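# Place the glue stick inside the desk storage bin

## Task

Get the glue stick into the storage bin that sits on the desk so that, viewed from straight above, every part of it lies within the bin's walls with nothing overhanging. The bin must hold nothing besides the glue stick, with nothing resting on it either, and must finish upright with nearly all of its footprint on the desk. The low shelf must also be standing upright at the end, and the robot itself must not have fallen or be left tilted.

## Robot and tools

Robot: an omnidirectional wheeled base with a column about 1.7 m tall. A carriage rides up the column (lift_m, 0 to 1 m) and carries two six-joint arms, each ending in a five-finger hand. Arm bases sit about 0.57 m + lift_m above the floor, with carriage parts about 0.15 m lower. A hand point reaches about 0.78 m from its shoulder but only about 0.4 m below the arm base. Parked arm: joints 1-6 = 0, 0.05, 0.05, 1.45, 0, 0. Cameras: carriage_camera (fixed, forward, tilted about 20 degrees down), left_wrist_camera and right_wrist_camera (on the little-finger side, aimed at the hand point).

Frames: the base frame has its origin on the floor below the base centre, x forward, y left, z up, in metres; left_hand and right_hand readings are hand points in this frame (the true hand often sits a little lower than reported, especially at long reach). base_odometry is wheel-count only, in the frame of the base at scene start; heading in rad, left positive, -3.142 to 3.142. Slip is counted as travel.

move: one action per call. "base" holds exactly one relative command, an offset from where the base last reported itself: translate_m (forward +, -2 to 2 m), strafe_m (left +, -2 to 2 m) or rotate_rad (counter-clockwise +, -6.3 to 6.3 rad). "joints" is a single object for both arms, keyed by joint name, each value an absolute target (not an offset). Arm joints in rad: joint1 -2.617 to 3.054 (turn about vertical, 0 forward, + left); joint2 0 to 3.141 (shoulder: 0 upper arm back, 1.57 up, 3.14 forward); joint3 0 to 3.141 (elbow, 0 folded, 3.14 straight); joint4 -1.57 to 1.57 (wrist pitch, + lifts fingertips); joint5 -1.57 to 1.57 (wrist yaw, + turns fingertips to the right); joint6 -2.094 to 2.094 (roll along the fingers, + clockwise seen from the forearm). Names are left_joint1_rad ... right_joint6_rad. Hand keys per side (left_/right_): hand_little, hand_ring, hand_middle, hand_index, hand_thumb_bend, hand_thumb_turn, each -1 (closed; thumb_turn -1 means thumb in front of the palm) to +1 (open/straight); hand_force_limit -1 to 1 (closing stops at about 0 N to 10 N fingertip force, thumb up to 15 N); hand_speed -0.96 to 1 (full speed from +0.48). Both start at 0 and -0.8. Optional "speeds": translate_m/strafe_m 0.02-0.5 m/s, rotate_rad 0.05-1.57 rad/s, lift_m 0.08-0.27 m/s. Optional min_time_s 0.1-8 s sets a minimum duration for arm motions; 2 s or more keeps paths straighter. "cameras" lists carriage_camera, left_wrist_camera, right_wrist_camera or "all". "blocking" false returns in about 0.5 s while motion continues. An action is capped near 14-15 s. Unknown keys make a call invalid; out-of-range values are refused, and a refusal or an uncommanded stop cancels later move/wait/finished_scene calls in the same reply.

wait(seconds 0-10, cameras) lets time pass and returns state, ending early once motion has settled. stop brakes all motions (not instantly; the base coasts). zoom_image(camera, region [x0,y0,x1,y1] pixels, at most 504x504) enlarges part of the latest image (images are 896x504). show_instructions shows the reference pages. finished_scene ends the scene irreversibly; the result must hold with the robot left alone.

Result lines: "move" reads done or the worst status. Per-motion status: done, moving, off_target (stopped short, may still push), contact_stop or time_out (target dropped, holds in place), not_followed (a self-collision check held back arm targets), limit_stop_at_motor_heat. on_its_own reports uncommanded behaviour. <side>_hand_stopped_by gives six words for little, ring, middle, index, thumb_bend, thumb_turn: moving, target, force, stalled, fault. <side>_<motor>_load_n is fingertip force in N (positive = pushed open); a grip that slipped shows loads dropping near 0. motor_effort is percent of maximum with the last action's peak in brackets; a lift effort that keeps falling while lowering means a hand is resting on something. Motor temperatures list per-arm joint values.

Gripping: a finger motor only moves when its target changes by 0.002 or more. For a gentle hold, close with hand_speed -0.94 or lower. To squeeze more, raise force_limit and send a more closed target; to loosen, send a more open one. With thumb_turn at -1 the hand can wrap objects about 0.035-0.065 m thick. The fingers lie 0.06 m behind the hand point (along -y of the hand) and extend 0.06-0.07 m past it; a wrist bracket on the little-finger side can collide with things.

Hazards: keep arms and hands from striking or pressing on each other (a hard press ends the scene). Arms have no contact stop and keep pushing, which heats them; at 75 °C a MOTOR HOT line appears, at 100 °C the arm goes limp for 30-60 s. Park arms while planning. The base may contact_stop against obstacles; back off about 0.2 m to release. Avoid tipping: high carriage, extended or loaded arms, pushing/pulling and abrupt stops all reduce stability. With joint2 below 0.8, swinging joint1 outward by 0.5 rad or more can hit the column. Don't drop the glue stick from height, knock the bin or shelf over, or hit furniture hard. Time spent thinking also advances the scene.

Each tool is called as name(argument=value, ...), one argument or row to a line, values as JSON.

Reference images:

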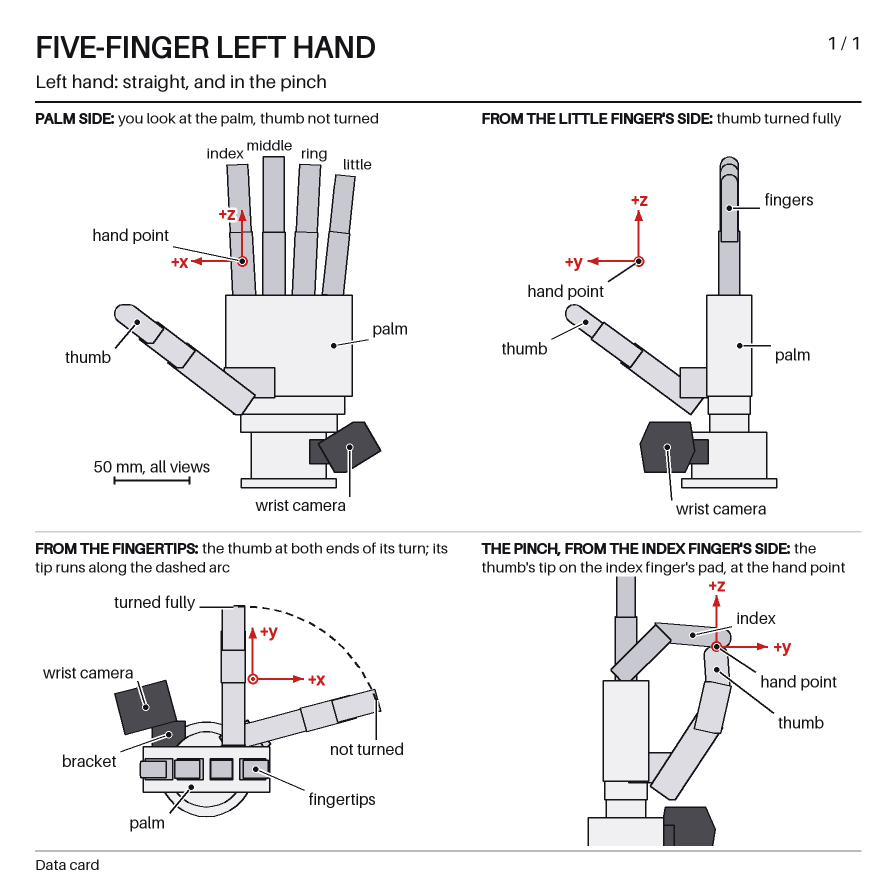

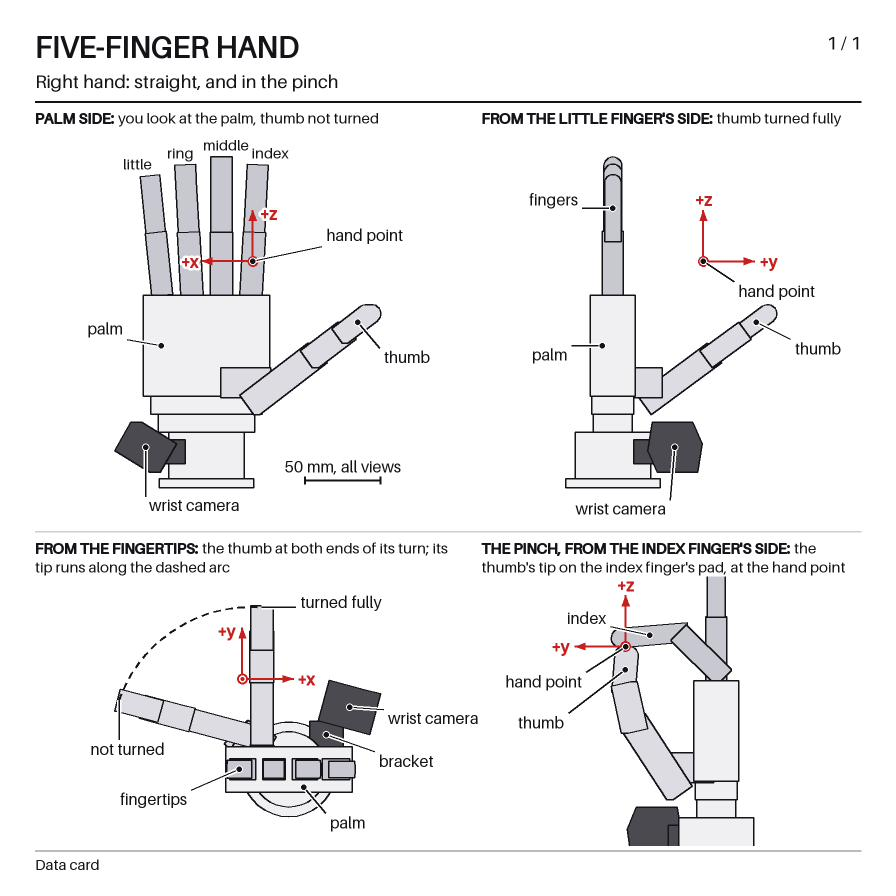

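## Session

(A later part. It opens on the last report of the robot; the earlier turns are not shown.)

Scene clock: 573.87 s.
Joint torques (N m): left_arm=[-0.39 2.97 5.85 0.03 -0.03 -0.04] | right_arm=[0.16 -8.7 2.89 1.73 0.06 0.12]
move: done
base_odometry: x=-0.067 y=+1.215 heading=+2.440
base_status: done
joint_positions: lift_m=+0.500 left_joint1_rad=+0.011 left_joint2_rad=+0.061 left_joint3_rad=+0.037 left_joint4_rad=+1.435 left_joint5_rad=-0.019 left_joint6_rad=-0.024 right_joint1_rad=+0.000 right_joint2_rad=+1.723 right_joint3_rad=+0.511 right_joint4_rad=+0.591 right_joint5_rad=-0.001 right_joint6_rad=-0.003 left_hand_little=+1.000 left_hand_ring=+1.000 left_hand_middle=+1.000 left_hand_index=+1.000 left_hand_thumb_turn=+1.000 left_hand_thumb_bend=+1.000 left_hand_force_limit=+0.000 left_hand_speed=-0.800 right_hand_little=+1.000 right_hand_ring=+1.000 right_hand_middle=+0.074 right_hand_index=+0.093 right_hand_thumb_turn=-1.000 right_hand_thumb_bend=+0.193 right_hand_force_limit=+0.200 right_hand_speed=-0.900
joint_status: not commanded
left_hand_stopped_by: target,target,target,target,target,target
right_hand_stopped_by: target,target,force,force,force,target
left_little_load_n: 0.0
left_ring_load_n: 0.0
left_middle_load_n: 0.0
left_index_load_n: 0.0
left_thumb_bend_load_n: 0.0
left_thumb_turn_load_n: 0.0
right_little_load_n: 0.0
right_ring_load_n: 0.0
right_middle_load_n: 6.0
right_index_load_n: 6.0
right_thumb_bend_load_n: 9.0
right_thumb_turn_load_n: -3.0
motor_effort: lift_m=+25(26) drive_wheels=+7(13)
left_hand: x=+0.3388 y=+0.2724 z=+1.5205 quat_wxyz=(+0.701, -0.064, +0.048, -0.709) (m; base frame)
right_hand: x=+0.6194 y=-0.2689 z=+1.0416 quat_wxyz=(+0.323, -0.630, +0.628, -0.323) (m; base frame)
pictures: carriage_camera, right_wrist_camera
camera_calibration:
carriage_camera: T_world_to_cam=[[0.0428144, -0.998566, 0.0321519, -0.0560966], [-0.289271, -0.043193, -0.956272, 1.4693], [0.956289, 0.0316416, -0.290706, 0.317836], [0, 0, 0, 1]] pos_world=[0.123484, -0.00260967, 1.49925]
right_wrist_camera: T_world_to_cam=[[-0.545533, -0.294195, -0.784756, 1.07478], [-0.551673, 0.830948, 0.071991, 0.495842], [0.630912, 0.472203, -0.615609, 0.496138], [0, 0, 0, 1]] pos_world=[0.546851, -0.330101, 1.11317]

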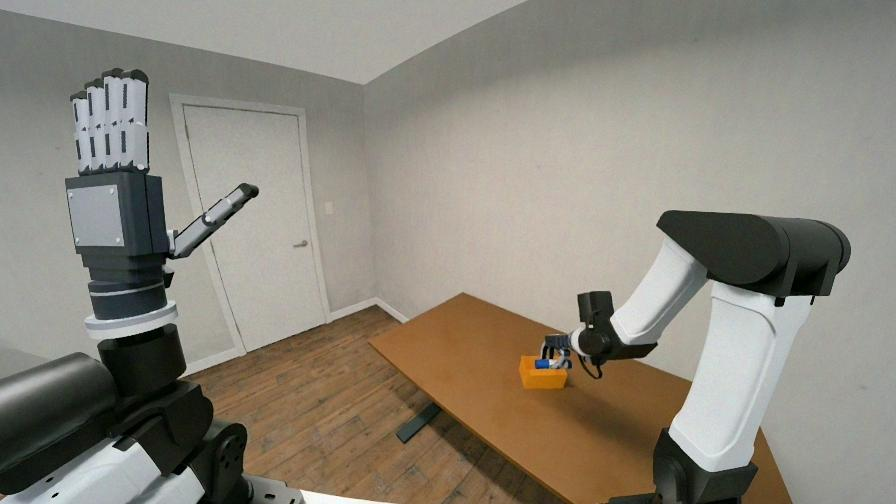

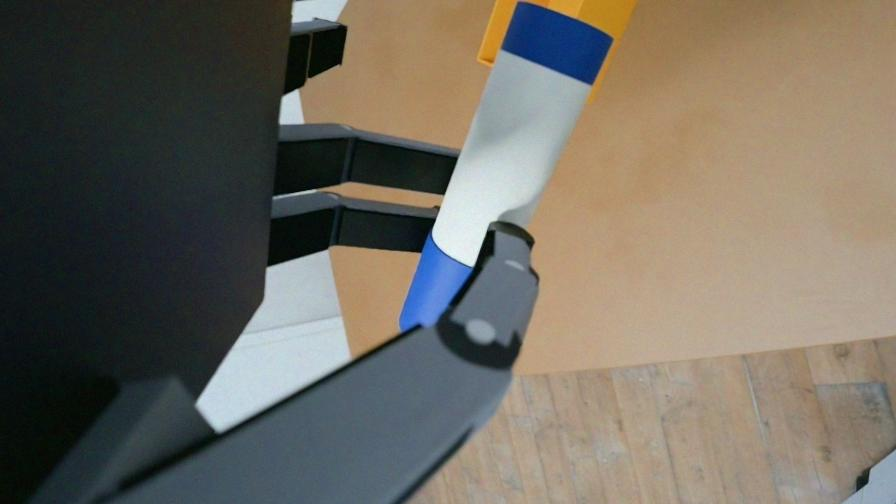

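move(
  base={"strafe_m": -0.105},
  joints={"lift_m": 0.62},
)

move(
  base={"translate_m": 0.13},
  joints={"right_joint2_rad": 2.66, "right_joint3_rad": 1.835, "right_joint4_rad": -0.358},
  min_time_s=2.5,
  cameras=["right_wrist_camera", "carriage_camera"],
)

zoom_image(
  camera="carriage_camera",
  region=[440, 300, 620, 480],
)

Scene clock: 590.77 s.
Joint torques (N m): left_arm=[-0.42 2.96 5.87 0.02 -0.04 -0.04] | right_arm=[0.32 -7.98 3.36 1.74 0.04 0.12]
move: done
base_odometry: x=+0.001 y=+1.295 heading=+2.441
base_status: done
joint_positions: lift_m=+0.620 left_joint1_rad=+0.011 left_joint2_rad=+0.061 left_joint3_rad=+0.037 left_joint4_rad=+1.435 left_joint5_rad=-0.019 left_joint6_rad=-0.024 right_joint1_rad=-0.001 right_joint2_rad=+1.717 right_joint3_rad=+0.505 right_joint4_rad=+0.588 right_joint5_rad=+0.001 right_joint6_rad=-0.003 left_hand_little=+1.000 left_hand_ring=+1.000 left_hand_middle=+1.000 left_hand_index=+1.000 left_hand_thumb_turn=+1.000 left_hand_thumb_bend=+1.000 left_hand_force_limit=+0.000 left_hand_speed=-0.800 right_hand_little=+1.000 right_hand_ring=+1.000 right_hand_middle=+0.074 right_hand_index=+0.093 right_hand_thumb_turn=-1.000 right_hand_thumb_bend=+0.193 right_hand_force_limit=+0.200 right_hand_speed=-0.900
joint_status: all done
left_hand_stopped_by: target,target,target,target,target,target
right_hand_stopped_by: target,target,force,force,force,target
left_little_load_n: 0.0
left_ring_load_n: 0.0
left_middle_load_n: 0.0
left_index_load_n: 0.0
left_thumb_bend_load_n: 0.0
left_thumb_turn_load_n: 0.0
right_little_load_n: 0.0
right_ring_load_n: 0.0
right_middle_load_n: 6.5
right_index_load_n: 5.5
right_thumb_bend_load_n: 9.0
right_thumb_turn_load_n: -3.0
motor_effort: lift_m=+30(39) drive_wheels=-10(12)
left_hand: x=+0.3388 y=+0.2723 z=+1.6401 quat_wxyz=(+0.701, -0.064, +0.049, -0.709) (m; base frame)
right_hand: x=+0.6174 y=-0.2697 z=+1.1612 quat_wxyz=(+0.322, -0.630, +0.629, -0.323) (m; base frame)
pictures: none

Scene clock: 593.60 s.
Joint torques (N m): left_arm=[-0.4 2.96 5.85 0.04 -0.03 -0.05] | right_arm=[0.29 -13.09 6.53 0.81 0.04 0.13]
move: done
base_odometry: x=-0.098 y=+1.379 heading=+2.440
base_status: done
joint_positions: lift_m=+0.620 left_joint1_rad=+0.011 left_joint2_rad=+0.061 left_joint3_rad=+0.037 left_joint4_rad=+1.435 left_joint5_rad=-0.019 left_joint6_rad=-0.024 right_joint1_rad=-0.001 right_joint2_rad=+2.655 right_joint3_rad=+1.803 right_joint4_rad=-0.351 right_joint5_rad=+0.001 right_joint6_rad=-0.003 left_hand_little=+1.000 left_hand_ring=+1.000 left_hand_middle=+1.000 left_hand_index=+1.000 left_hand_thumb_turn=+1.000 left_hand_thumb_bend=+1.000 left_hand_force_limit=+0.000 left_hand_speed=-0.800 right_hand_little=+1.000 right_hand_ring=+1.000 right_hand_middle=+0.074 right_hand_index=+0.093 right_hand_thumb_turn=-1.000 right_hand_thumb_bend=+0.193 right_hand_force_limit=+0.200 right_hand_speed=-0.900
joint_status: all done
left_hand_stopped_by: target,target,target,target,target,target
right_hand_stopped_by: target,target,force,force,force,target
left_little_load_n: -0.5
left_ring_load_n: 0.0
left_middle_load_n: 0.0
left_index_load_n: 0.0
left_thumb_bend_load_n: 0.0
left_thumb_turn_load_n: 0.0
right_little_load_n: 0.0
right_ring_load_n: 0.0
right_middle_load_n: 6.5
right_index_load_n: 6.0
right_thumb_bend_load_n: 9.0
right_thumb_turn_load_n: -3.0
motor_effort: lift_m=+30(31) drive_wheels=-6(12)
left_hand: x=+0.3388 y=+0.2723 z=+1.6401 quat_wxyz=(+0.701, -0.064, +0.049, -0.709) (m; base frame)
right_hand: x=+0.7343 y=-0.2698 z=+1.0204 quat_wxyz=(+0.129, -0.696, +0.695, -0.130) (m; base frame)
pictures: carriage_camera, right_wrist_camera
camera_calibration:
carriage_camera: T_world_to_cam=[[0.0428144, -0.998566, 0.0321519, -0.059942], [-0.289271, -0.043193, -0.956272, 1.58367], [0.956289, 0.0316416, -0.290706, 0.352605], [0, 0, 0, 1]] pos_world=[0.123484, -0.00260967, 1.61885]
right_wrist_camera: T_world_to_cam=[[-0.887469, -0.292832, -0.355876, 0.934401], [-0.419811, 0.832258, 0.362085, 0.169013], [0.19015, 0.47074, -0.861537, 0.985166], [0, 0, 0, 1]] pos_world=[0.712876, -0.330797, 1.12009]

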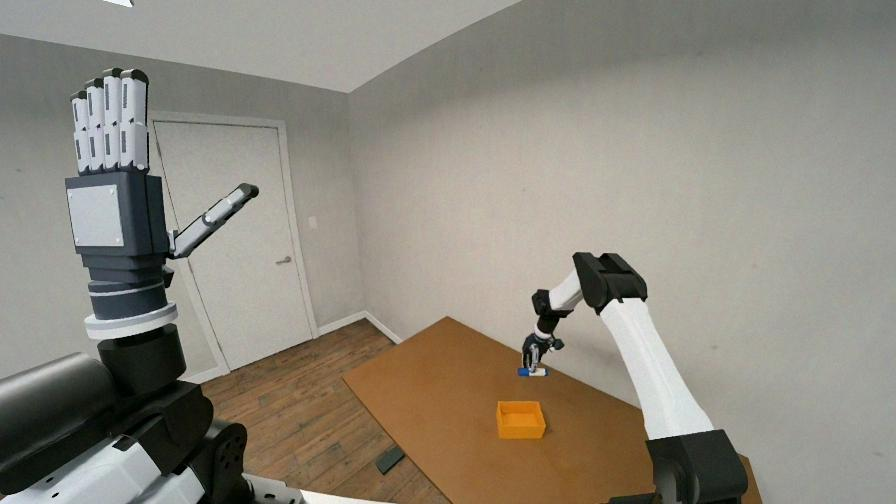

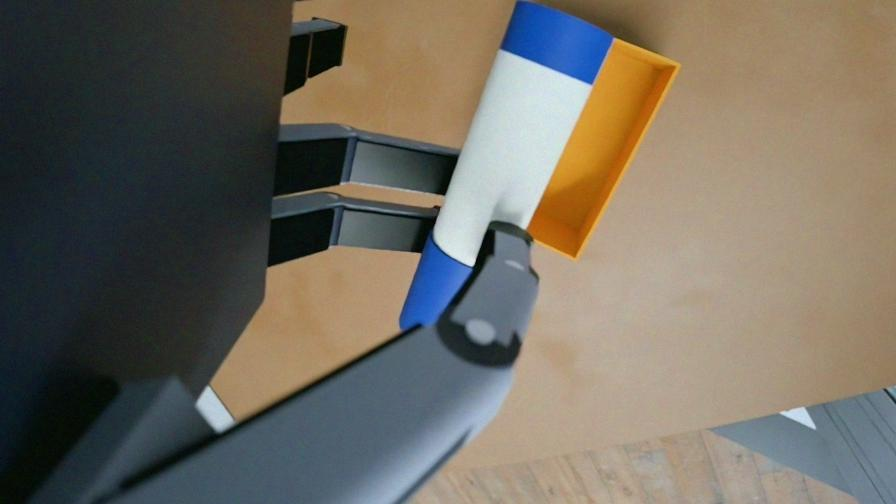

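Scaled by 2.800 from the camera's 896x504 image, which has a finer 1280x720 frame.

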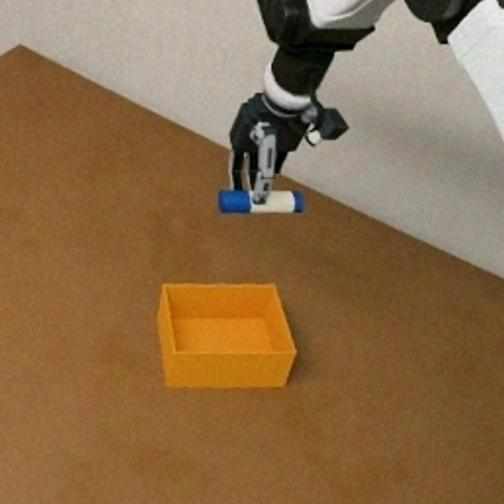

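move(
  joints={"right_joint2_rad": 2.692, "right_joint4_rad": -0.328, "lift_m": 0.48},
  cameras=["right_wrist_camera", "carriage_camera"],
)

zoom_image(
  camera="carriage_camera",
  region=[440, 300, 620, 480],
)

Scene clock: 625.00 s.
Joint torques (N m): left_arm=[-0.36 2.93 5.83 0.02 -0.03 -0.05] | right_arm=[0.25 -14.53 5.34 0.92 0.04 0.12]
move: done
base_odometry: x=-0.098 y=+1.379 heading=+2.440
base_status: not commanded
joint_positions: lift_m=+0.480 left_joint1_rad=+0.011 left_joint2_rad=+0.061 left_joint3_rad=+0.037 left_joint4_rad=+1.435 left_joint5_rad=-0.019 left_joint6_rad=-0.024 right_joint1_rad=-0.001 right_joint2_rad=+2.702 right_joint3_rad=+1.816 right_joint4_rad=-0.334 right_joint5_rad=+0.001 right_joint6_rad=-0.003 left_hand_little=+1.000 left_hand_ring=+1.000 left_hand_middle=+1.000 left_hand_index=+1.000 left_hand_thumb_turn=+1.000 left_hand_thumb_bend=+1.000 left_hand_force_limit=+0.000 left_hand_speed=-0.800 right_hand_little=+1.000 right_hand_ring=+1.000 right_hand_middle=+0.074 right_hand_index=+0.093 right_hand_thumb_turn=-1.000 right_hand_thumb_bend=+0.193 right_hand_force_limit=+0.200 right_hand_speed=-0.900
joint_status: all done
left_hand_stopped_by: target,target,target,target,target,target
right_hand_stopped_by: target,target,force,force,force,target
left_little_load_n: 0.0
left_ring_load_n: 0.0
left_middle_load_n: 0.0
left_index_load_n: 0.0
left_thumb_bend_load_n: 0.0
left_thumb_turn_load_n: 0.0
right_little_load_n: 0.0
right_ring_load_n: 0.0
right_middle_load_n: 6.5
right_index_load_n: 6.0
right_thumb_bend_load_n: 9.0
right_thumb_turn_load_n: -3.0
motor_effort: lift_m=+25(29) drive_wheels=-5(7)
left_hand: x=+0.3388 y=+0.2723 z=+1.5005 quat_wxyz=(+0.701, -0.064, +0.049, -0.709) (m; base frame)
right_hand: x=+0.7300 y=-0.2698 z=+0.8621 quat_wxyz=(+0.123, -0.697, +0.696, -0.124) (m; base frame)
pictures: carriage_camera, right_wrist_camera
camera_calibration:
carriage_camera: T_world_to_cam=[[0.0428144, -0.998566, 0.0321519, -0.0554536], [-0.289271, -0.043193, -0.956272, 1.45017], [0.956289, 0.0316416, -0.290706, 0.312022], [0, 0, 0, 1]] pos_world=[0.123484, -0.00260967, 1.47925]
right_wrist_camera: T_world_to_cam=[[-0.893571, -0.292789, -0.340302, 0.865243], [-0.413381, 0.832261, 0.369403, 0.21351], [0.175063, 0.470762, -0.864718, 0.863354], [0, 0, 0, 1]] pos_world=[0.710276, -0.330797, 0.96213]

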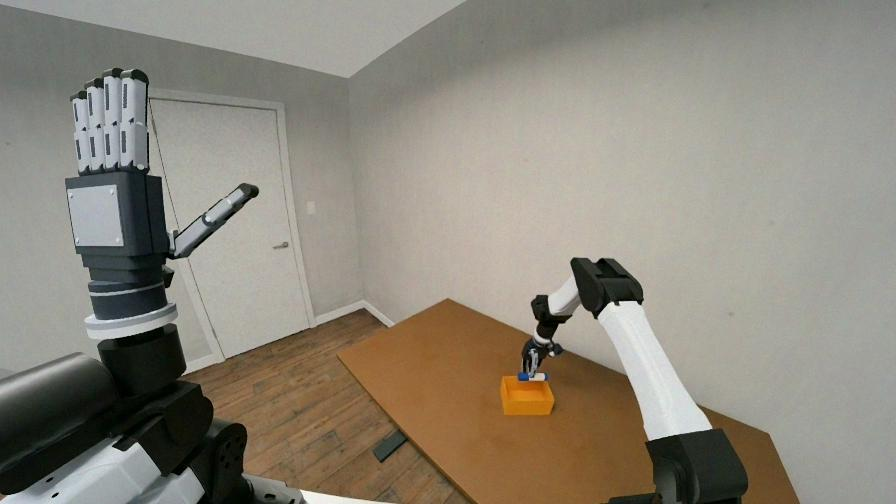

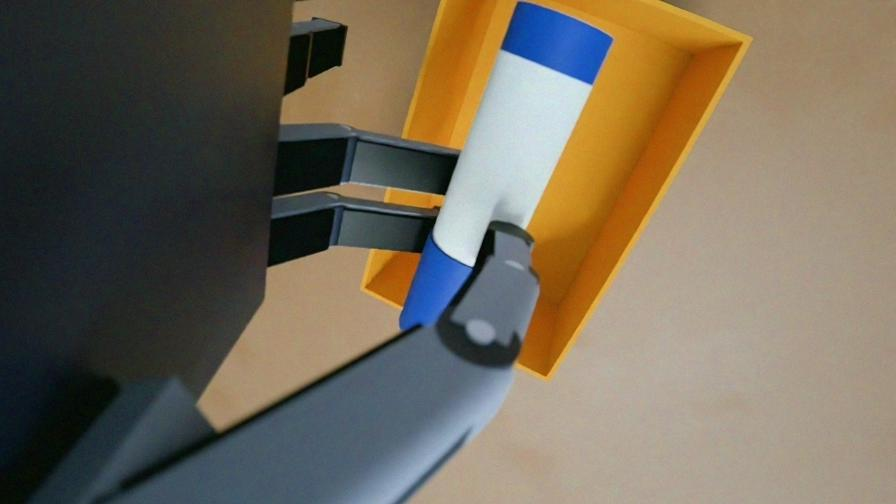

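Scaled by 2.800 from the camera's 896x504 image, which has a finer 1280x720 frame.

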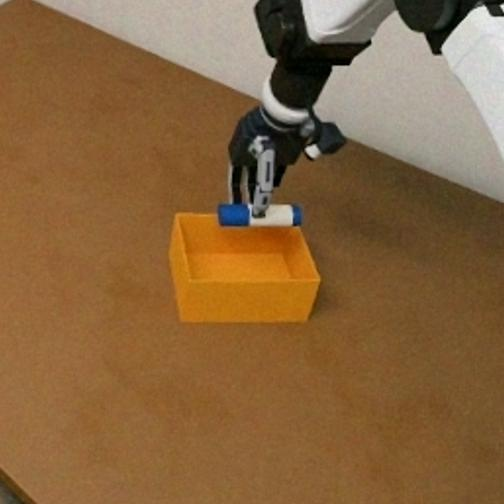

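move(
  joints={"right_joint3_rad": 1.765, "right_joint4_rad": -0.258},
  min_time_s=1,
)

Scene clock: 642.97 s.
Joint torques (N m): left_arm=[-0.42 2.96 5.83 0.02 -0.05 -0.04] | right_arm=[0.23 -14.45 3.17 1.06 0.05 0.12]
move: done
base_odometry: x=-0.098 y=+1.379 heading=+2.440
base_status: not commanded
joint_positions: lift_m=+0.480 left_joint1_rad=+0.011 left_joint2_rad=+0.061 left_joint3_rad=+0.037 left_joint4_rad=+1.435 left_joint5_rad=-0.019 left_joint6_rad=-0.024 right_joint1_rad=-0.001 right_joint2_rad=+2.702 right_joint3_rad=+1.775 right_joint4_rad=-0.275 right_joint5_rad=+0.001 right_joint6_rad=-0.003 left_hand_little=+1.000 left_hand_ring=+1.000 left_hand_middle=+1.000 left_hand_index=+1.000 left_hand_thumb_turn=+1.000 left_hand_thumb_bend=+1.000 left_hand_force_limit=+0.000 left_hand_speed=-0.800 right_hand_little=+1.000 right_hand_ring=+1.000 right_hand_middle=+0.074 right_hand_index=+0.093 right_hand_thumb_turn=-1.000 right_hand_thumb_bend=+0.193 right_hand_force_limit=+0.200 right_hand_speed=-0.900
joint_status: all done
left_hand_stopped_by: target,target,target,target,target,target
right_hand_stopped_by: target,target,force,force,force,target
left_little_load_n: 0.0
left_ring_load_n: 0.0
left_middle_load_n: 0.0
left_index_load_n: 0.0
left_thumb_bend_load_n: 0.0
left_thumb_turn_load_n: 0.0
right_little_load_n: 0.0
right_ring_load_n: 0.0
right_middle_load_n: 6.5
right_index_load_n: 6.0
right_thumb_bend_load_n: 9.0
right_thumb_turn_load_n: -3.0
motor_effort: lift_m=+25(26) drive_wheels=-5(5)
left_hand: x=+0.3388 y=+0.2723 z=+1.5005 quat_wxyz=(+0.701, -0.064, +0.049, -0.709) (m; base frame)
right_hand: x=+0.7287 y=-0.2698 z=+0.8547 quat_wxyz=(+0.129, -0.696, +0.695, -0.130) (m; base frame)
pictures: none

move(
  joints={"right_joint3_rad": 1.705, "right_joint4_rad": -0.215, "lift_m": 0.445},
  min_time_s=1,
  cameras=["right_wrist_camera", "carriage_camera"],
)

zoom_image(
  camera="carriage_camera",
  region=[460, 320, 600, 440],
)

Scene clock: 648.90 s.
Joint torques (N m): left_arm=[-0.39 2.93 5.87 0.02 -0.04 -0.03] | right_arm=[0.27 -14.28 2.82 0.95 0.04 0.13]
move: done
base_odometry: x=-0.098 y=+1.379 heading=+2.440
base_status: not commanded
joint_positions: lift_m=+0.445 left_joint1_rad=+0.011 left_joint2_rad=+0.061 left_joint3_rad=+0.037 left_joint4_rad=+1.435 left_joint5_rad=-0.019 left_joint6_rad=-0.024 right_joint1_rad=-0.001 right_joint2_rad=+2.702 right_joint3_rad=+1.717 right_joint4_rad=-0.223 right_joint5_rad=+0.001 right_joint6_rad=-0.003 left_hand_little=+1.000 left_hand_ring=+1.000 left_hand_middle=+1.000 left_hand_index=+1.000 left_hand_thumb_turn=+1.000 left_hand_thumb_bend=+1.000 left_hand_force_limit=+0.000 left_hand_speed=-0.800 right_hand_little=+1.000 right_hand_ring=+1.000 right_hand_middle=+0.074 right_hand_index=+0.093 right_hand_thumb_turn=-1.000 right_hand_thumb_bend=+0.193 right_hand_force_limit=+0.200 right_hand_speed=-0.900
joint_status: all done
left_hand_stopped_by: target,target,target,target,target,target
right_hand_stopped_by: target,target,force,force,force,target
left_little_load_n: 0.0
left_ring_load_n: 0.0
left_middle_load_n: 0.0
left_index_load_n: 0.0
left_thumb_bend_load_n: 0.0
left_thumb_turn_load_n: 0.0
right_little_load_n: 0.0
right_ring_load_n: 0.0
right_middle_load_n: 6.5
right_index_load_n: 6.0
right_thumb_bend_load_n: 9.0
right_thumb_turn_load_n: -3.0
motor_effort: lift_m=+25(28) drive_wheels=+3(5)
left_hand: x=+0.3388 y=+0.2723 z=+1.4655 quat_wxyz=(+0.701, -0.064, +0.049, -0.709) (m; base frame)
right_hand: x=+0.7174 y=-0.2698 z=+0.8083 quat_wxyz=(+0.127, -0.696, +0.695, -0.128) (m; base frame)
pictures: carriage_camera, right_wrist_camera
camera_calibration:
carriage_camera: T_world_to_cam=[[0.0428144, -0.998566, 0.0321519, -0.0543282], [-0.289271, -0.043193, -0.956272, 1.4167], [0.956289, 0.0316416, -0.290706, 0.301847], [0, 0, 0, 1]] pos_world=[0.123484, -0.00260967, 1.44425]
right_wrist_camera: T_world_to_cam=[[-0.889229, -0.292845, -0.351444, 0.841513], [-0.418009, 0.832257, 0.364165, 0.2357], [0.185848, 0.470733, -0.862479, 0.809516], [0, 0, 0, 1]] pos_world=[0.696376, -0.330797, 0.908102]

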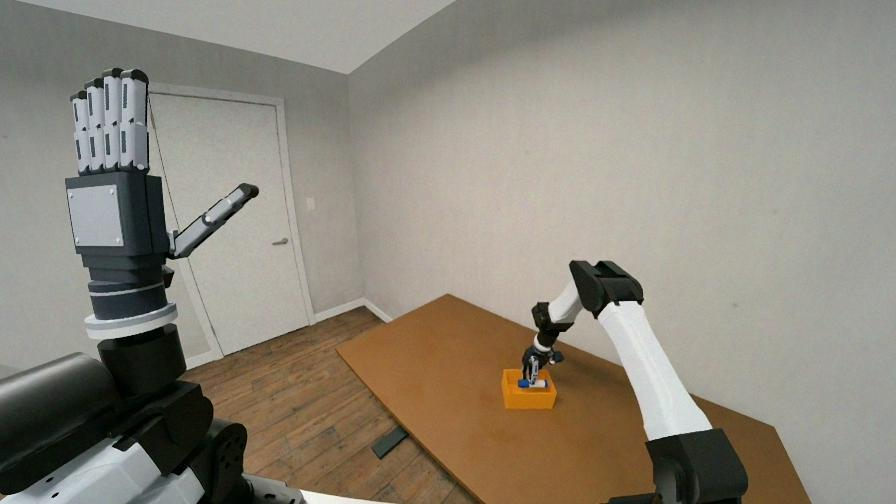

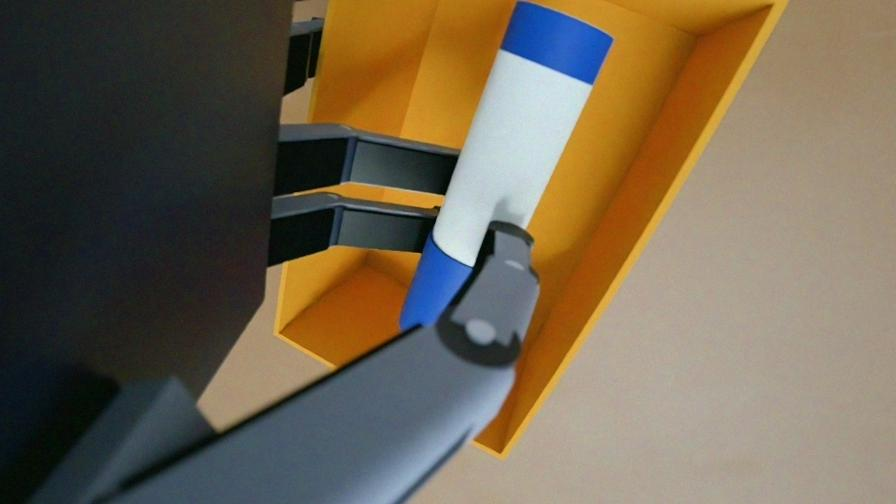

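Scaled by 3.600 from the camera's 896x504 image, which has a finer 1280x720 frame.

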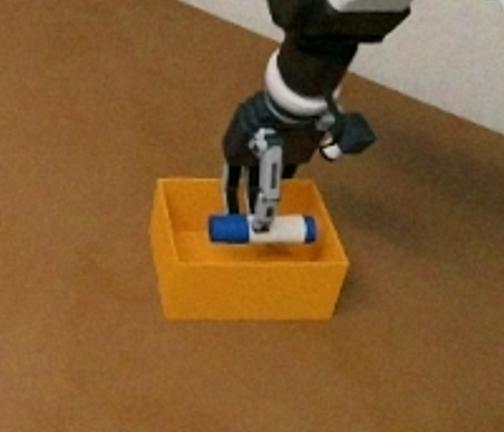

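move(
  joints={"lift_m": 0.409},
  speeds={"lift_m": 0.08},
  cameras=["right_wrist_camera", "carriage_camera"],
)

zoom_image(
  camera="carriage_camera",
  region=[460, 320, 600, 440],
)

Scene clock: 659.17 s.
Joint torques (N m): left_arm=[-0.4 2.96 5.83 0.02 -0.03 -0.04] | right_arm=[0.21 -12.79 3.18 0.53 0.04 0.13]
move: done
base_odometry: x=-0.098 y=+1.379 heading=+2.440
base_status: not commanded
joint_positions: lift_m=+0.409 left_joint1_rad=+0.011 left_joint2_rad=+0.061 left_joint3_rad=+0.037 left_joint4_rad=+1.435 left_joint5_rad=-0.019 left_joint6_rad=-0.024 right_joint1_rad=-0.001 right_joint2_rad=+2.686 right_joint3_rad=+1.715 right_joint4_rad=-0.165 right_joint5_rad=+0.001 right_joint6_rad=-0.003 left_hand_little=+1.000 left_hand_ring=+1.000 left_hand_middle=+1.000 left_hand_index=+1.000 left_hand_thumb_turn=+1.000 left_hand_thumb_bend=+1.000 left_hand_force_limit=+0.000 left_hand_speed=-0.800 right_hand_little=+1.000 right_hand_ring=+1.000 right_hand_middle=+0.074 right_hand_index=+0.093 right_hand_thumb_turn=-1.000 right_hand_thumb_bend=+0.193 right_hand_force_limit=+0.200 right_hand_speed=-0.900
joint_status: all done
left_hand_stopped_by: target,target,target,target,target,target
right_hand_stopped_by: target,target,force,force,force,target
left_little_load_n: 0.0
left_ring_load_n: 0.0
left_middle_load_n: 0.0
left_index_load_n: 0.0
left_thumb_bend_load_n: 0.0
left_thumb_turn_load_n: 0.0
right_little_load_n: -0.5
right_ring_load_n: 0.0
right_middle_load_n: 5.0
right_index_load_n: 5.5
right_thumb_bend_load_n: 9.5
right_thumb_turn_load_n: -3.0
motor_effort: lift_m=+25(26) drive_wheels=-5(6)
left_hand: x=+0.3388 y=+0.2723 z=+1.4296 quat_wxyz=(+0.701, -0.064, +0.049, -0.709) (m; base frame)
right_hand: x=+0.7375 y=-0.2699 z=+0.7826 quat_wxyz=(+0.152, -0.691, +0.690, -0.153) (m; base frame)
pictures: carriage_camera, right_wrist_camera
camera_calibration:
carriage_camera: T_world_to_cam=[[0.0428144, -0.998566, 0.0321519, -0.053174], [-0.289271, -0.043193, -0.956272, 1.38237], [0.956289, 0.0316416, -0.290706, 0.291411], [0, 0, 0, 1]] pos_world=[0.123484, -0.00260967, 1.40835]
right_wrist_camera: T_world_to_cam=[[-0.861544, -0.293207, -0.414453, 0.879214], [-0.443298, 0.832368, 0.332642, 0.297001], [0.247445, 0.470312, -0.847099, 0.72606], [0, 0, 0, 1]] pos_world=[0.709482, -0.330897, 0.880643]

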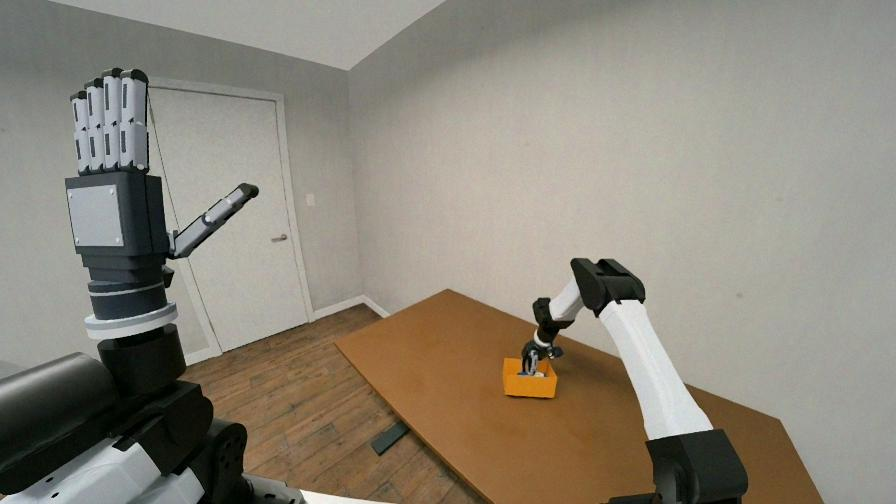

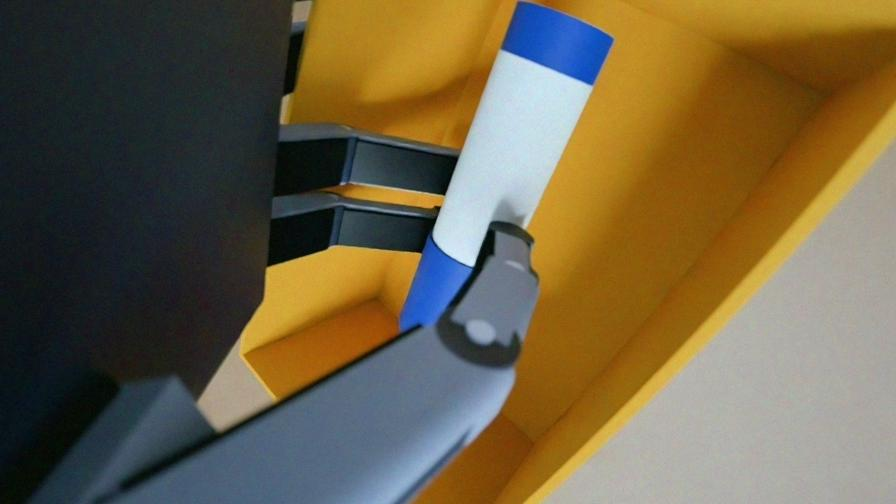

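Scaled by 3.600 from the camera's 896x504 image, which has a finer 1280x720 frame.

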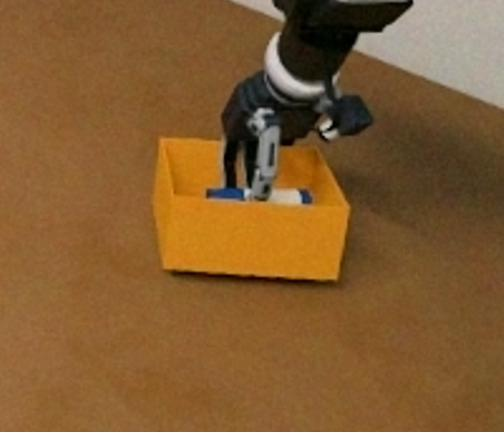

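move(
  joints={"lift_m": 0.49},
  speeds={"lift_m": 0.08},
)

move(
  joints={"right_hand_force_limit": -0.8, "right_hand_speed": -0.75, "right_hand_ring": 0.16, "right_hand_little": 0.16},
  cameras=["right_wrist_camera", "carriage_camera"],
)

zoom_image(
  camera="carriage_camera",
  region=[460, 320, 600, 440],
)

Scene clock: 684.07 s.
Joint torques (N m): left_arm=[-0.39 2.97 5.86 0.02 -0.03 -0.03] | right_arm=[0.24 -13.22 3.06 0.88 0.04 0.13]
move: done
base_odometry: x=-0.098 y=+1.379 heading=+2.440
base_status: not commanded
joint_positions: lift_m=+0.490 left_joint1_rad=+0.011 left_joint2_rad=+0.061 left_joint3_rad=+0.037 left_joint4_rad=+1.435 left_joint5_rad=-0.019 left_joint6_rad=-0.024 right_joint1_rad=-0.001 right_joint2_rad=+2.691 right_joint3_rad=+1.715 right_joint4_rad=-0.213 right_joint5_rad=+0.001 right_joint6_rad=-0.003 left_hand_little=+1.000 left_hand_ring=+1.000 left_hand_middle=+1.000 left_hand_index=+1.000 left_hand_thumb_turn=+1.000 left_hand_thumb_bend=+1.000 left_hand_force_limit=+0.000 left_hand_speed=-0.800 right_hand_little=+1.000 right_hand_ring=+1.000 right_hand_middle=+0.074 right_hand_index=+0.093 right_hand_thumb_turn=-1.000 right_hand_thumb_bend=+0.193 right_hand_force_limit=+0.200 right_hand_speed=-0.900
joint_status: all done
left_hand_stopped_by: target,target,target,target,target,target
right_hand_stopped_by: target,target,force,force,force,target
left_little_load_n: 0.0
left_ring_load_n: -0.5
left_middle_load_n: 0.0
left_index_load_n: 0.0
left_thumb_bend_load_n: 0.0
left_thumb_turn_load_n: 0.0
right_little_load_n: 0.0
right_ring_load_n: 0.0
right_middle_load_n: 6.5
right_index_load_n: 6.0
right_thumb_bend_load_n: 8.5
right_thumb_turn_load_n: -3.0
motor_effort: lift_m=+31(38) drive_wheels=+3(5)
left_hand: x=+0.3388 y=+0.2723 z=+1.5100 quat_wxyz=(+0.701, -0.064, +0.049, -0.709) (m; base frame)
right_hand: x=+0.7230 y=-0.2699 z=+0.8583 quat_wxyz=(+0.133, -0.695, +0.694, -0.135) (m; base frame)
pictures: none

Scene clock: 685.77 s.
Joint torques (N m): left_arm=[-0.4 2.97 5.89 0.02 -0.03 -0.05] | right_arm=[0.25 -13.14 3.02 0.88 0.04 0.13]
move: done
base_odometry: x=-0.098 y=+1.379 heading=+2.440
base_status: not commanded
joint_positions: lift_m=+0.490 left_joint1_rad=+0.011 left_joint2_rad=+0.061 left_joint3_rad=+0.037 left_joint4_rad=+1.435 left_joint5_rad=-0.019 left_joint6_rad=-0.024 right_joint1_rad=-0.001 right_joint2_rad=+2.691 right_joint3_rad=+1.715 right_joint4_rad=-0.213 right_joint5_rad=+0.001 right_joint6_rad=-0.003 left_hand_little=+1.000 left_hand_ring=+1.000 left_hand_middle=+1.000 left_hand_index=+1.000 left_hand_thumb_turn=+1.000 left_hand_thumb_bend=+1.000 left_hand_force_limit=+0.000 left_hand_speed=-0.800 right_hand_little=+0.160 right_hand_ring=+0.160 right_hand_middle=+0.074 right_hand_index=+0.093 right_hand_thumb_turn=-1.000 right_hand_thumb_bend=+0.193 right_hand_force_limit=-0.800 right_hand_speed=-0.750
joint_status: all done
left_hand_stopped_by: target,target,target,target,target,target
right_hand_stopped_by: target,target,force,force,force,target
left_little_load_n: 0.0
left_ring_load_n: 0.0
left_middle_load_n: 0.0
left_index_load_n: 0.0
left_thumb_bend_load_n: 0.0
left_thumb_turn_load_n: 0.0
right_little_load_n: 0.0
right_ring_load_n: 0.0
right_middle_load_n: 6.5
right_index_load_n: 6.0
right_thumb_bend_load_n: 8.5
right_thumb_turn_load_n: -3.0
motor_effort: lift_m=+30(31) drive_wheels=+3(3)
left_hand: x=+0.3388 y=+0.2723 z=+1.5100 quat_wxyz=(+0.701, -0.064, +0.049, -0.709) (m; base frame)
right_hand: x=+0.7230 y=-0.2699 z=+0.8583 quat_wxyz=(+0.133, -0.695, +0.694, -0.135) (m; base frame)
pictures: carriage_camera, right_wrist_camera
camera_calibration:
carriage_camera: T_world_to_cam=[[0.0428144, -0.998566, 0.0321519, -0.0557622], [-0.289271, -0.043193, -0.956272, 1.45935], [0.956289, 0.0316416, -0.290706, 0.314813], [0, 0, 0, 1]] pos_world=[0.123484, -0.00260967, 1.48885]
right_wrist_camera: T_world_to_cam=[[-0.882295, -0.293155, -0.368262, 0.87334], [-0.425029, 0.832364, 0.355697, 0.232343], [0.202254, 0.470351, -0.85899, 0.836665], [0, 0, 0, 1]] pos_world=[0.700077, -0.330897, 0.957661]

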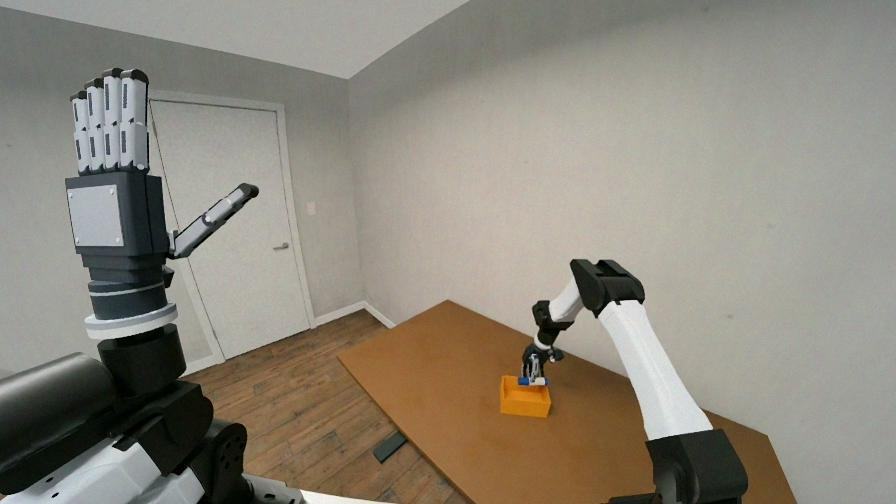

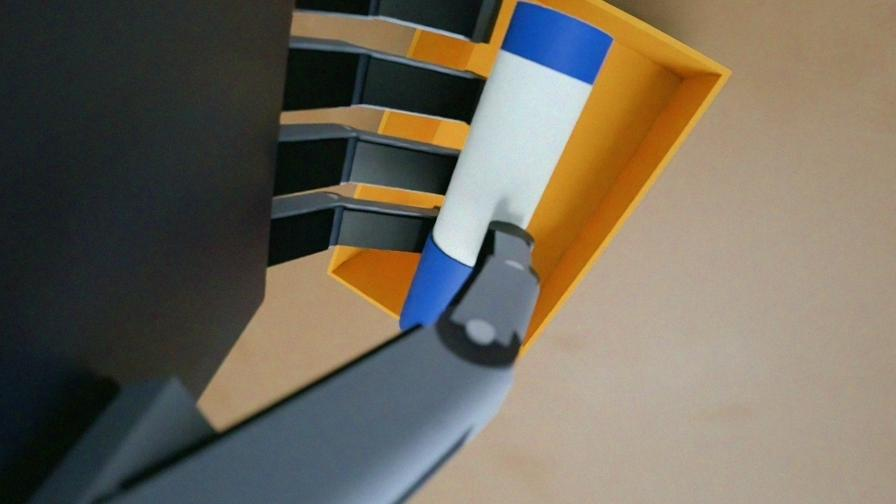

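Scaled by 3.600 from the camera's 896x504 image, which has a finer 1280x720 frame.

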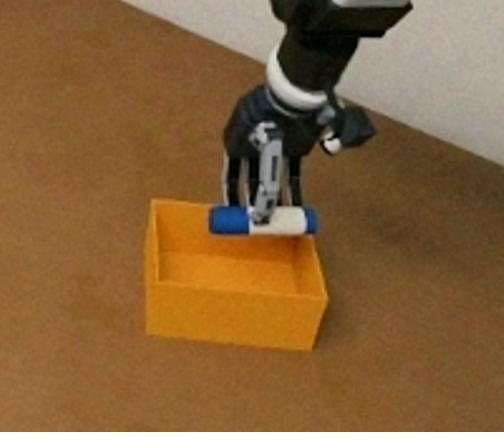

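move(
  joints={"right_joint6_rad": 0.135, "lift_m": 0.45},
  speeds={"lift_m": 0.1},
  cameras=["right_wrist_camera", "carriage_camera"],
)

zoom_image(
  camera="carriage_camera",
  region=[460, 320, 600, 440],
)

Scene clock: 705.43 s.
Joint torques (N m): left_arm=[-0.36 2.96 5.82 0.03 -0.04 -0.05] | right_arm=[0.24 -13.71 3.19 0.89 0.03 0.19]
move: done
base_odometry: x=-0.098 y=+1.379 heading=+2.440
base_status: not commanded
joint_positions: lift_m=+0.450 left_joint1_rad=+0.011 left_joint2_rad=+0.061 left_joint3_rad=+0.037 left_joint4_rad=+1.435 left_joint5_rad=-0.019 left_joint6_rad=-0.024 right_joint1_rad=-0.001 right_joint2_rad=+2.697 right_joint3_rad=+1.712 right_joint4_rad=-0.217 right_joint5_rad=+0.001 right_joint6_rad=+0.126 left_hand_little=+1.000 left_hand_ring=+1.000 left_hand_middle=+1.000 left_hand_index=+1.000 left_hand_thumb_turn=+1.000 left_hand_thumb_bend=+1.000 left_hand_force_limit=+0.000 left_hand_speed=-0.800 right_hand_little=+0.160 right_hand_ring=+0.160 right_hand_middle=+0.074 right_hand_index=+0.093 right_hand_thumb_turn=-1.000 right_hand_thumb_bend=+0.193 right_hand_force_limit=-0.800 right_hand_speed=-0.750
joint_status: all done
left_hand_stopped_by: target,target,target,target,target,target
right_hand_stopped_by: target,target,force,force,force,target
left_little_load_n: 0.0
left_ring_load_n: 0.0
left_middle_load_n: 0.0
left_index_load_n: 0.0
left_thumb_bend_load_n: 0.0
left_thumb_turn_load_n: 0.0
right_little_load_n: 0.0
right_ring_load_n: 0.0
right_middle_load_n: 6.5
right_index_load_n: 6.0
right_thumb_bend_load_n: 9.0
right_thumb_turn_load_n: -3.0
motor_effort: lift_m=+26(29) drive_wheels=+3(5)
left_hand: x=+0.3388 y=+0.2723 z=+1.4704 quat_wxyz=(+0.701, -0.064, +0.049, -0.709) (m; base frame)
right_hand: x=+0.7227 y=-0.2624 z=+0.8165 quat_wxyz=(+0.137, -0.649, +0.738, -0.122) (m; base frame)
pictures: carriage_camera, right_wrist_camera
camera_calibration:
carriage_camera: T_world_to_cam=[[0.0428144, -0.998566, 0.0321519, -0.054489], [-0.289271, -0.043193, -0.956272, 1.42148], [0.956289, 0.0316416, -0.290706, 0.303301], [0, 0, 0, 1]] pos_world=[0.123484, -0.00260967, 1.44925]
right_wrist_camera: T_world_to_cam=[[-0.914756, -0.167465, -0.367665, 0.9159], [-0.318307, 0.859181, 0.400611, 0.134074], [0.248803, 0.483491, -0.839246, 0.750995], [0, 0, 0, 1]] pos_world=[0.693652, -0.324913, 0.913303]

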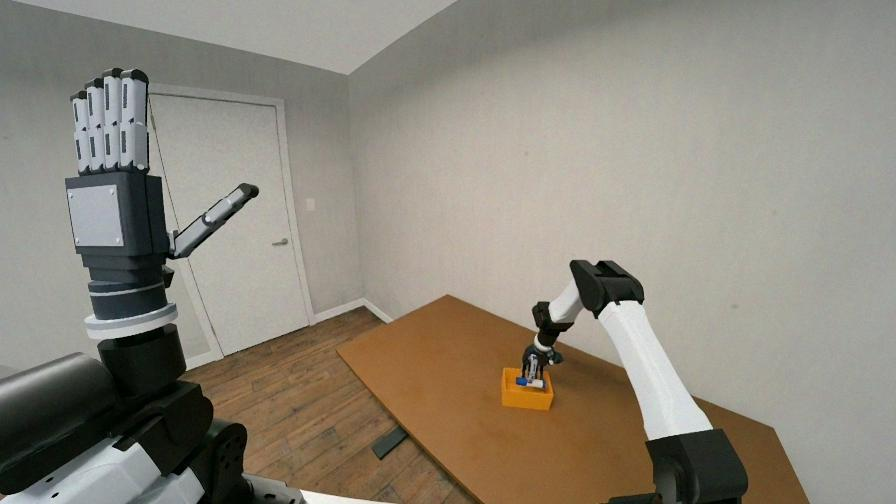

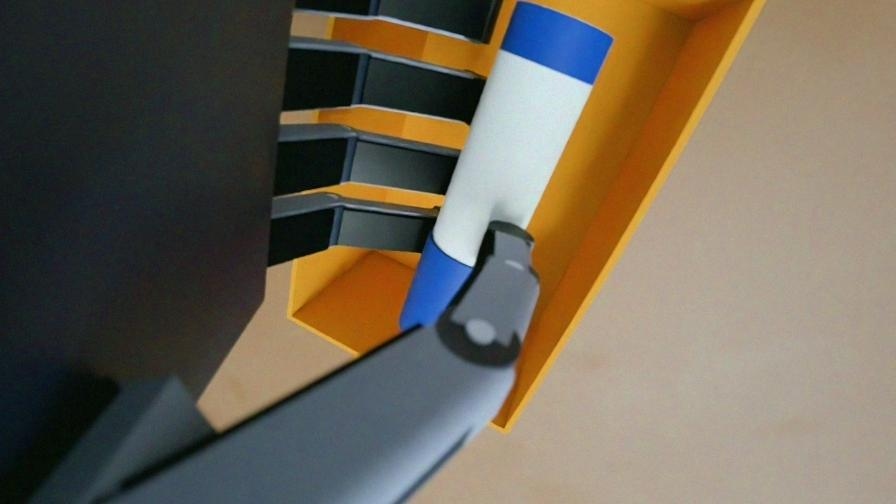

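Scaled by 3.600 from the camera's 896x504 image, which has a finer 1280x720 frame.

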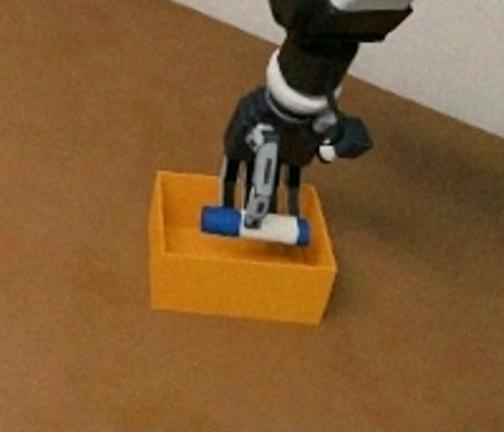

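move(
  joints={"right_joint3_rad": 1.74, "right_joint4_rad": -0.235, "lift_m": 0.425},
  speeds={"lift_m": 0.08},
)

Scene clock: 715.63 s.
Joint torques (N m): left_arm=[-0.42 2.97 5.83 0.02 -0.03 -0.04] | right_arm=[0.27 -13.9 5.94 0.82 0.01 0.19]
move: done
base_odometry: x=-0.098 y=+1.379 heading=+2.440
base_status: not commanded
joint_positions: lift_m=+0.425 left_joint1_rad=+0.011 left_joint2_rad=+0.061 left_joint3_rad=+0.037 left_joint4_rad=+1.435 left_joint5_rad=-0.019 left_joint6_rad=-0.024 right_joint1_rad=-0.001 right_joint2_rad=+2.699 right_joint3_rad=+1.712 right_joint4_rad=-0.233 right_joint5_rad=+0.001 right_joint6_rad=+0.127 left_hand_little=+1.000 left_hand_ring=+1.000 left_hand_middle=+1.000 left_hand_index=+1.000 left_hand_thumb_turn=+1.000 left_hand_thumb_bend=+1.000 left_hand_force_limit=+0.000 left_hand_speed=-0.800 right_hand_little=+0.160 right_hand_ring=+0.160 right_hand_middle=+0.074 right_hand_index=+0.093 right_hand_thumb_turn=-1.000 right_hand_thumb_bend=+0.193 right_hand_force_limit=-0.800 right_hand_speed=-0.750
joint_status: all done
left_hand_stopped_by: target,target,target,target,target,target
right_hand_stopped_by: target,target,force,force,force,target
left_little_load_n: -0.5
left_ring_load_n: 0.0
left_middle_load_n: 0.0
left_index_load_n: 0.0
left_thumb_bend_load_n: 0.0
left_thumb_turn_load_n: 0.0
right_little_load_n: 0.0
right_ring_load_n: 0.0
right_middle_load_n: 6.5
right_index_load_n: 6.0
right_thumb_bend_load_n: 8.5
right_thumb_turn_load_n: -3.0
motor_effort: lift_m=+25(26) drive_wheels=+3(6)
left_hand: x=+0.3388 y=+0.2723 z=+1.4455 quat_wxyz=(+0.701, -0.064, +0.049, -0.709) (m; base frame)
right_hand: x=+0.7179 y=-0.2623 z=+0.7900 quat_wxyz=(+0.131, -0.650, +0.740, -0.116) (m; base frame)
pictures: none


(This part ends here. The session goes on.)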